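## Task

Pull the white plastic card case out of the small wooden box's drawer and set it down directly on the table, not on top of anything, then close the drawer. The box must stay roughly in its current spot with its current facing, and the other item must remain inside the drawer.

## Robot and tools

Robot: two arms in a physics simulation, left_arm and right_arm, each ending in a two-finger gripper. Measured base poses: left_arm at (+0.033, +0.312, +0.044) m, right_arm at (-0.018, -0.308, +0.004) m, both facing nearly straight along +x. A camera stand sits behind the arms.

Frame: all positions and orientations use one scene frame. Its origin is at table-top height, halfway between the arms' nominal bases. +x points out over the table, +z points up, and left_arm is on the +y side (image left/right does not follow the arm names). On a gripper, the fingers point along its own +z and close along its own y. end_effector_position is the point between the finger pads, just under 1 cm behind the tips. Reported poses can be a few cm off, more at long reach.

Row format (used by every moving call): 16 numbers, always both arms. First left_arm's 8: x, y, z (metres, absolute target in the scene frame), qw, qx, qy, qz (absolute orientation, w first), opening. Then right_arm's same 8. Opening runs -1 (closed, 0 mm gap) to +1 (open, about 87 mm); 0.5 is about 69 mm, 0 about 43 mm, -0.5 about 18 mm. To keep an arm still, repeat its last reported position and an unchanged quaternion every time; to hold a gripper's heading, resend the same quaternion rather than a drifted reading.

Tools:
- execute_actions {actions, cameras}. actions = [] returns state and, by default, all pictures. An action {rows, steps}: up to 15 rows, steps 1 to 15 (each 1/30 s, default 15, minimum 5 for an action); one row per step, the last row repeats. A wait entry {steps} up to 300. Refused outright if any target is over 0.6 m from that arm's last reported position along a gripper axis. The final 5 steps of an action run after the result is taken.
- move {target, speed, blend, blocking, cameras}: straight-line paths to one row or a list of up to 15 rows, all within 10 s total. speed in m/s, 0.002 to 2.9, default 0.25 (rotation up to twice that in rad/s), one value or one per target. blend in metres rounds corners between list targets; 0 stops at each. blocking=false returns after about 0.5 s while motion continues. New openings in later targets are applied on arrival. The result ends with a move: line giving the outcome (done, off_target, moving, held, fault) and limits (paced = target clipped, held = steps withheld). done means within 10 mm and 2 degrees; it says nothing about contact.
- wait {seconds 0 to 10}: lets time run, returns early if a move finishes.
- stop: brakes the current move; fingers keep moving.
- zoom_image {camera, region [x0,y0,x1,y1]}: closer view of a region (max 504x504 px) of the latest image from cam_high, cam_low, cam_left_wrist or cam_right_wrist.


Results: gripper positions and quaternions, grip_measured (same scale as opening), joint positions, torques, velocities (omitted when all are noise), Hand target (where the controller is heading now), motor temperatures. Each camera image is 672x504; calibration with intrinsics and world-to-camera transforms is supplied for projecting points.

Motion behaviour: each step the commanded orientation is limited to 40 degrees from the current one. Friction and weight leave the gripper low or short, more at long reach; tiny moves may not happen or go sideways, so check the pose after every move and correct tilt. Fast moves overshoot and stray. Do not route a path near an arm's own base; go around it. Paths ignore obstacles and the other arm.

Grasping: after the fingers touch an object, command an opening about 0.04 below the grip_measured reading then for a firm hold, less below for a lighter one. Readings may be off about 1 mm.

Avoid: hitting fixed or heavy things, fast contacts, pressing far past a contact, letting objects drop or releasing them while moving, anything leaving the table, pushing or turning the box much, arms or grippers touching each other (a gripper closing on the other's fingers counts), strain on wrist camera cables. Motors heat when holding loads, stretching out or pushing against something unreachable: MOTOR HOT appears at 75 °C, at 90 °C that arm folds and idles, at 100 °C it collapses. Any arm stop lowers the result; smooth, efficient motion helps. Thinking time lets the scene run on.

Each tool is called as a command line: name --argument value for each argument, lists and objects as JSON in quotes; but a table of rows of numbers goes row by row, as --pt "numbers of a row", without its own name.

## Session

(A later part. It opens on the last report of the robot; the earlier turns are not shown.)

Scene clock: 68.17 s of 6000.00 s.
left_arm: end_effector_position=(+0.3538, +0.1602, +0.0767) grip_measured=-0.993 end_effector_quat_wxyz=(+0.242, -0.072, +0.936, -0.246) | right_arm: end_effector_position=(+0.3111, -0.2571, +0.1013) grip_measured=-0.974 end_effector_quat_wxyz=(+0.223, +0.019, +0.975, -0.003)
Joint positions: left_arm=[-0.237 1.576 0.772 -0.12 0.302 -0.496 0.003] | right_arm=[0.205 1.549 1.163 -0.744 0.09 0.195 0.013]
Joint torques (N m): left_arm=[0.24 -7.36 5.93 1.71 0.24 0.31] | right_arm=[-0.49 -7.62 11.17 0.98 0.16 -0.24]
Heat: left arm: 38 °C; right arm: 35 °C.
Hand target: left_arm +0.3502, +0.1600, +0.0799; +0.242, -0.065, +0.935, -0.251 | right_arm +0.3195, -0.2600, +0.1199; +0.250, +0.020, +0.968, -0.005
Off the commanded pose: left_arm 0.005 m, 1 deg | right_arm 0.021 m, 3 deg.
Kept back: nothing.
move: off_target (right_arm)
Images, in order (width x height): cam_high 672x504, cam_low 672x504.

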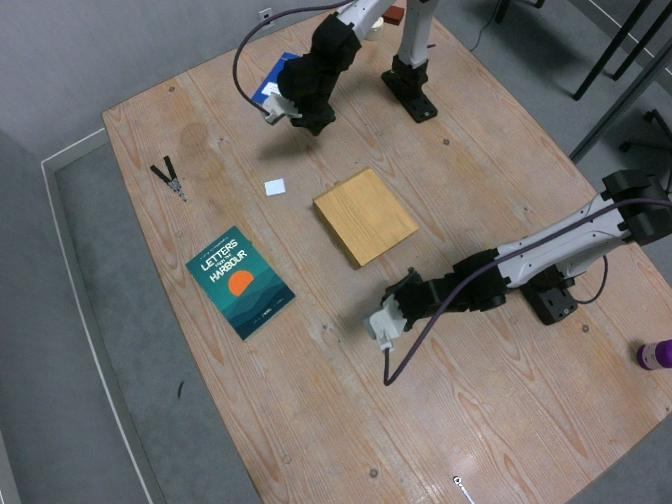

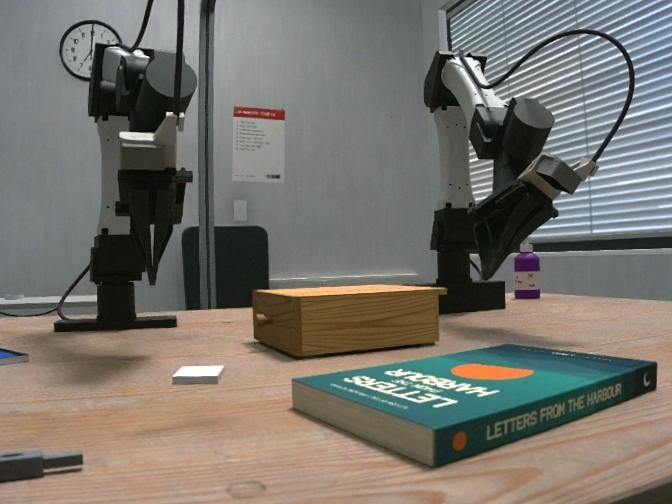

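finished_scene --scene 2

The scene is finished: the task was done.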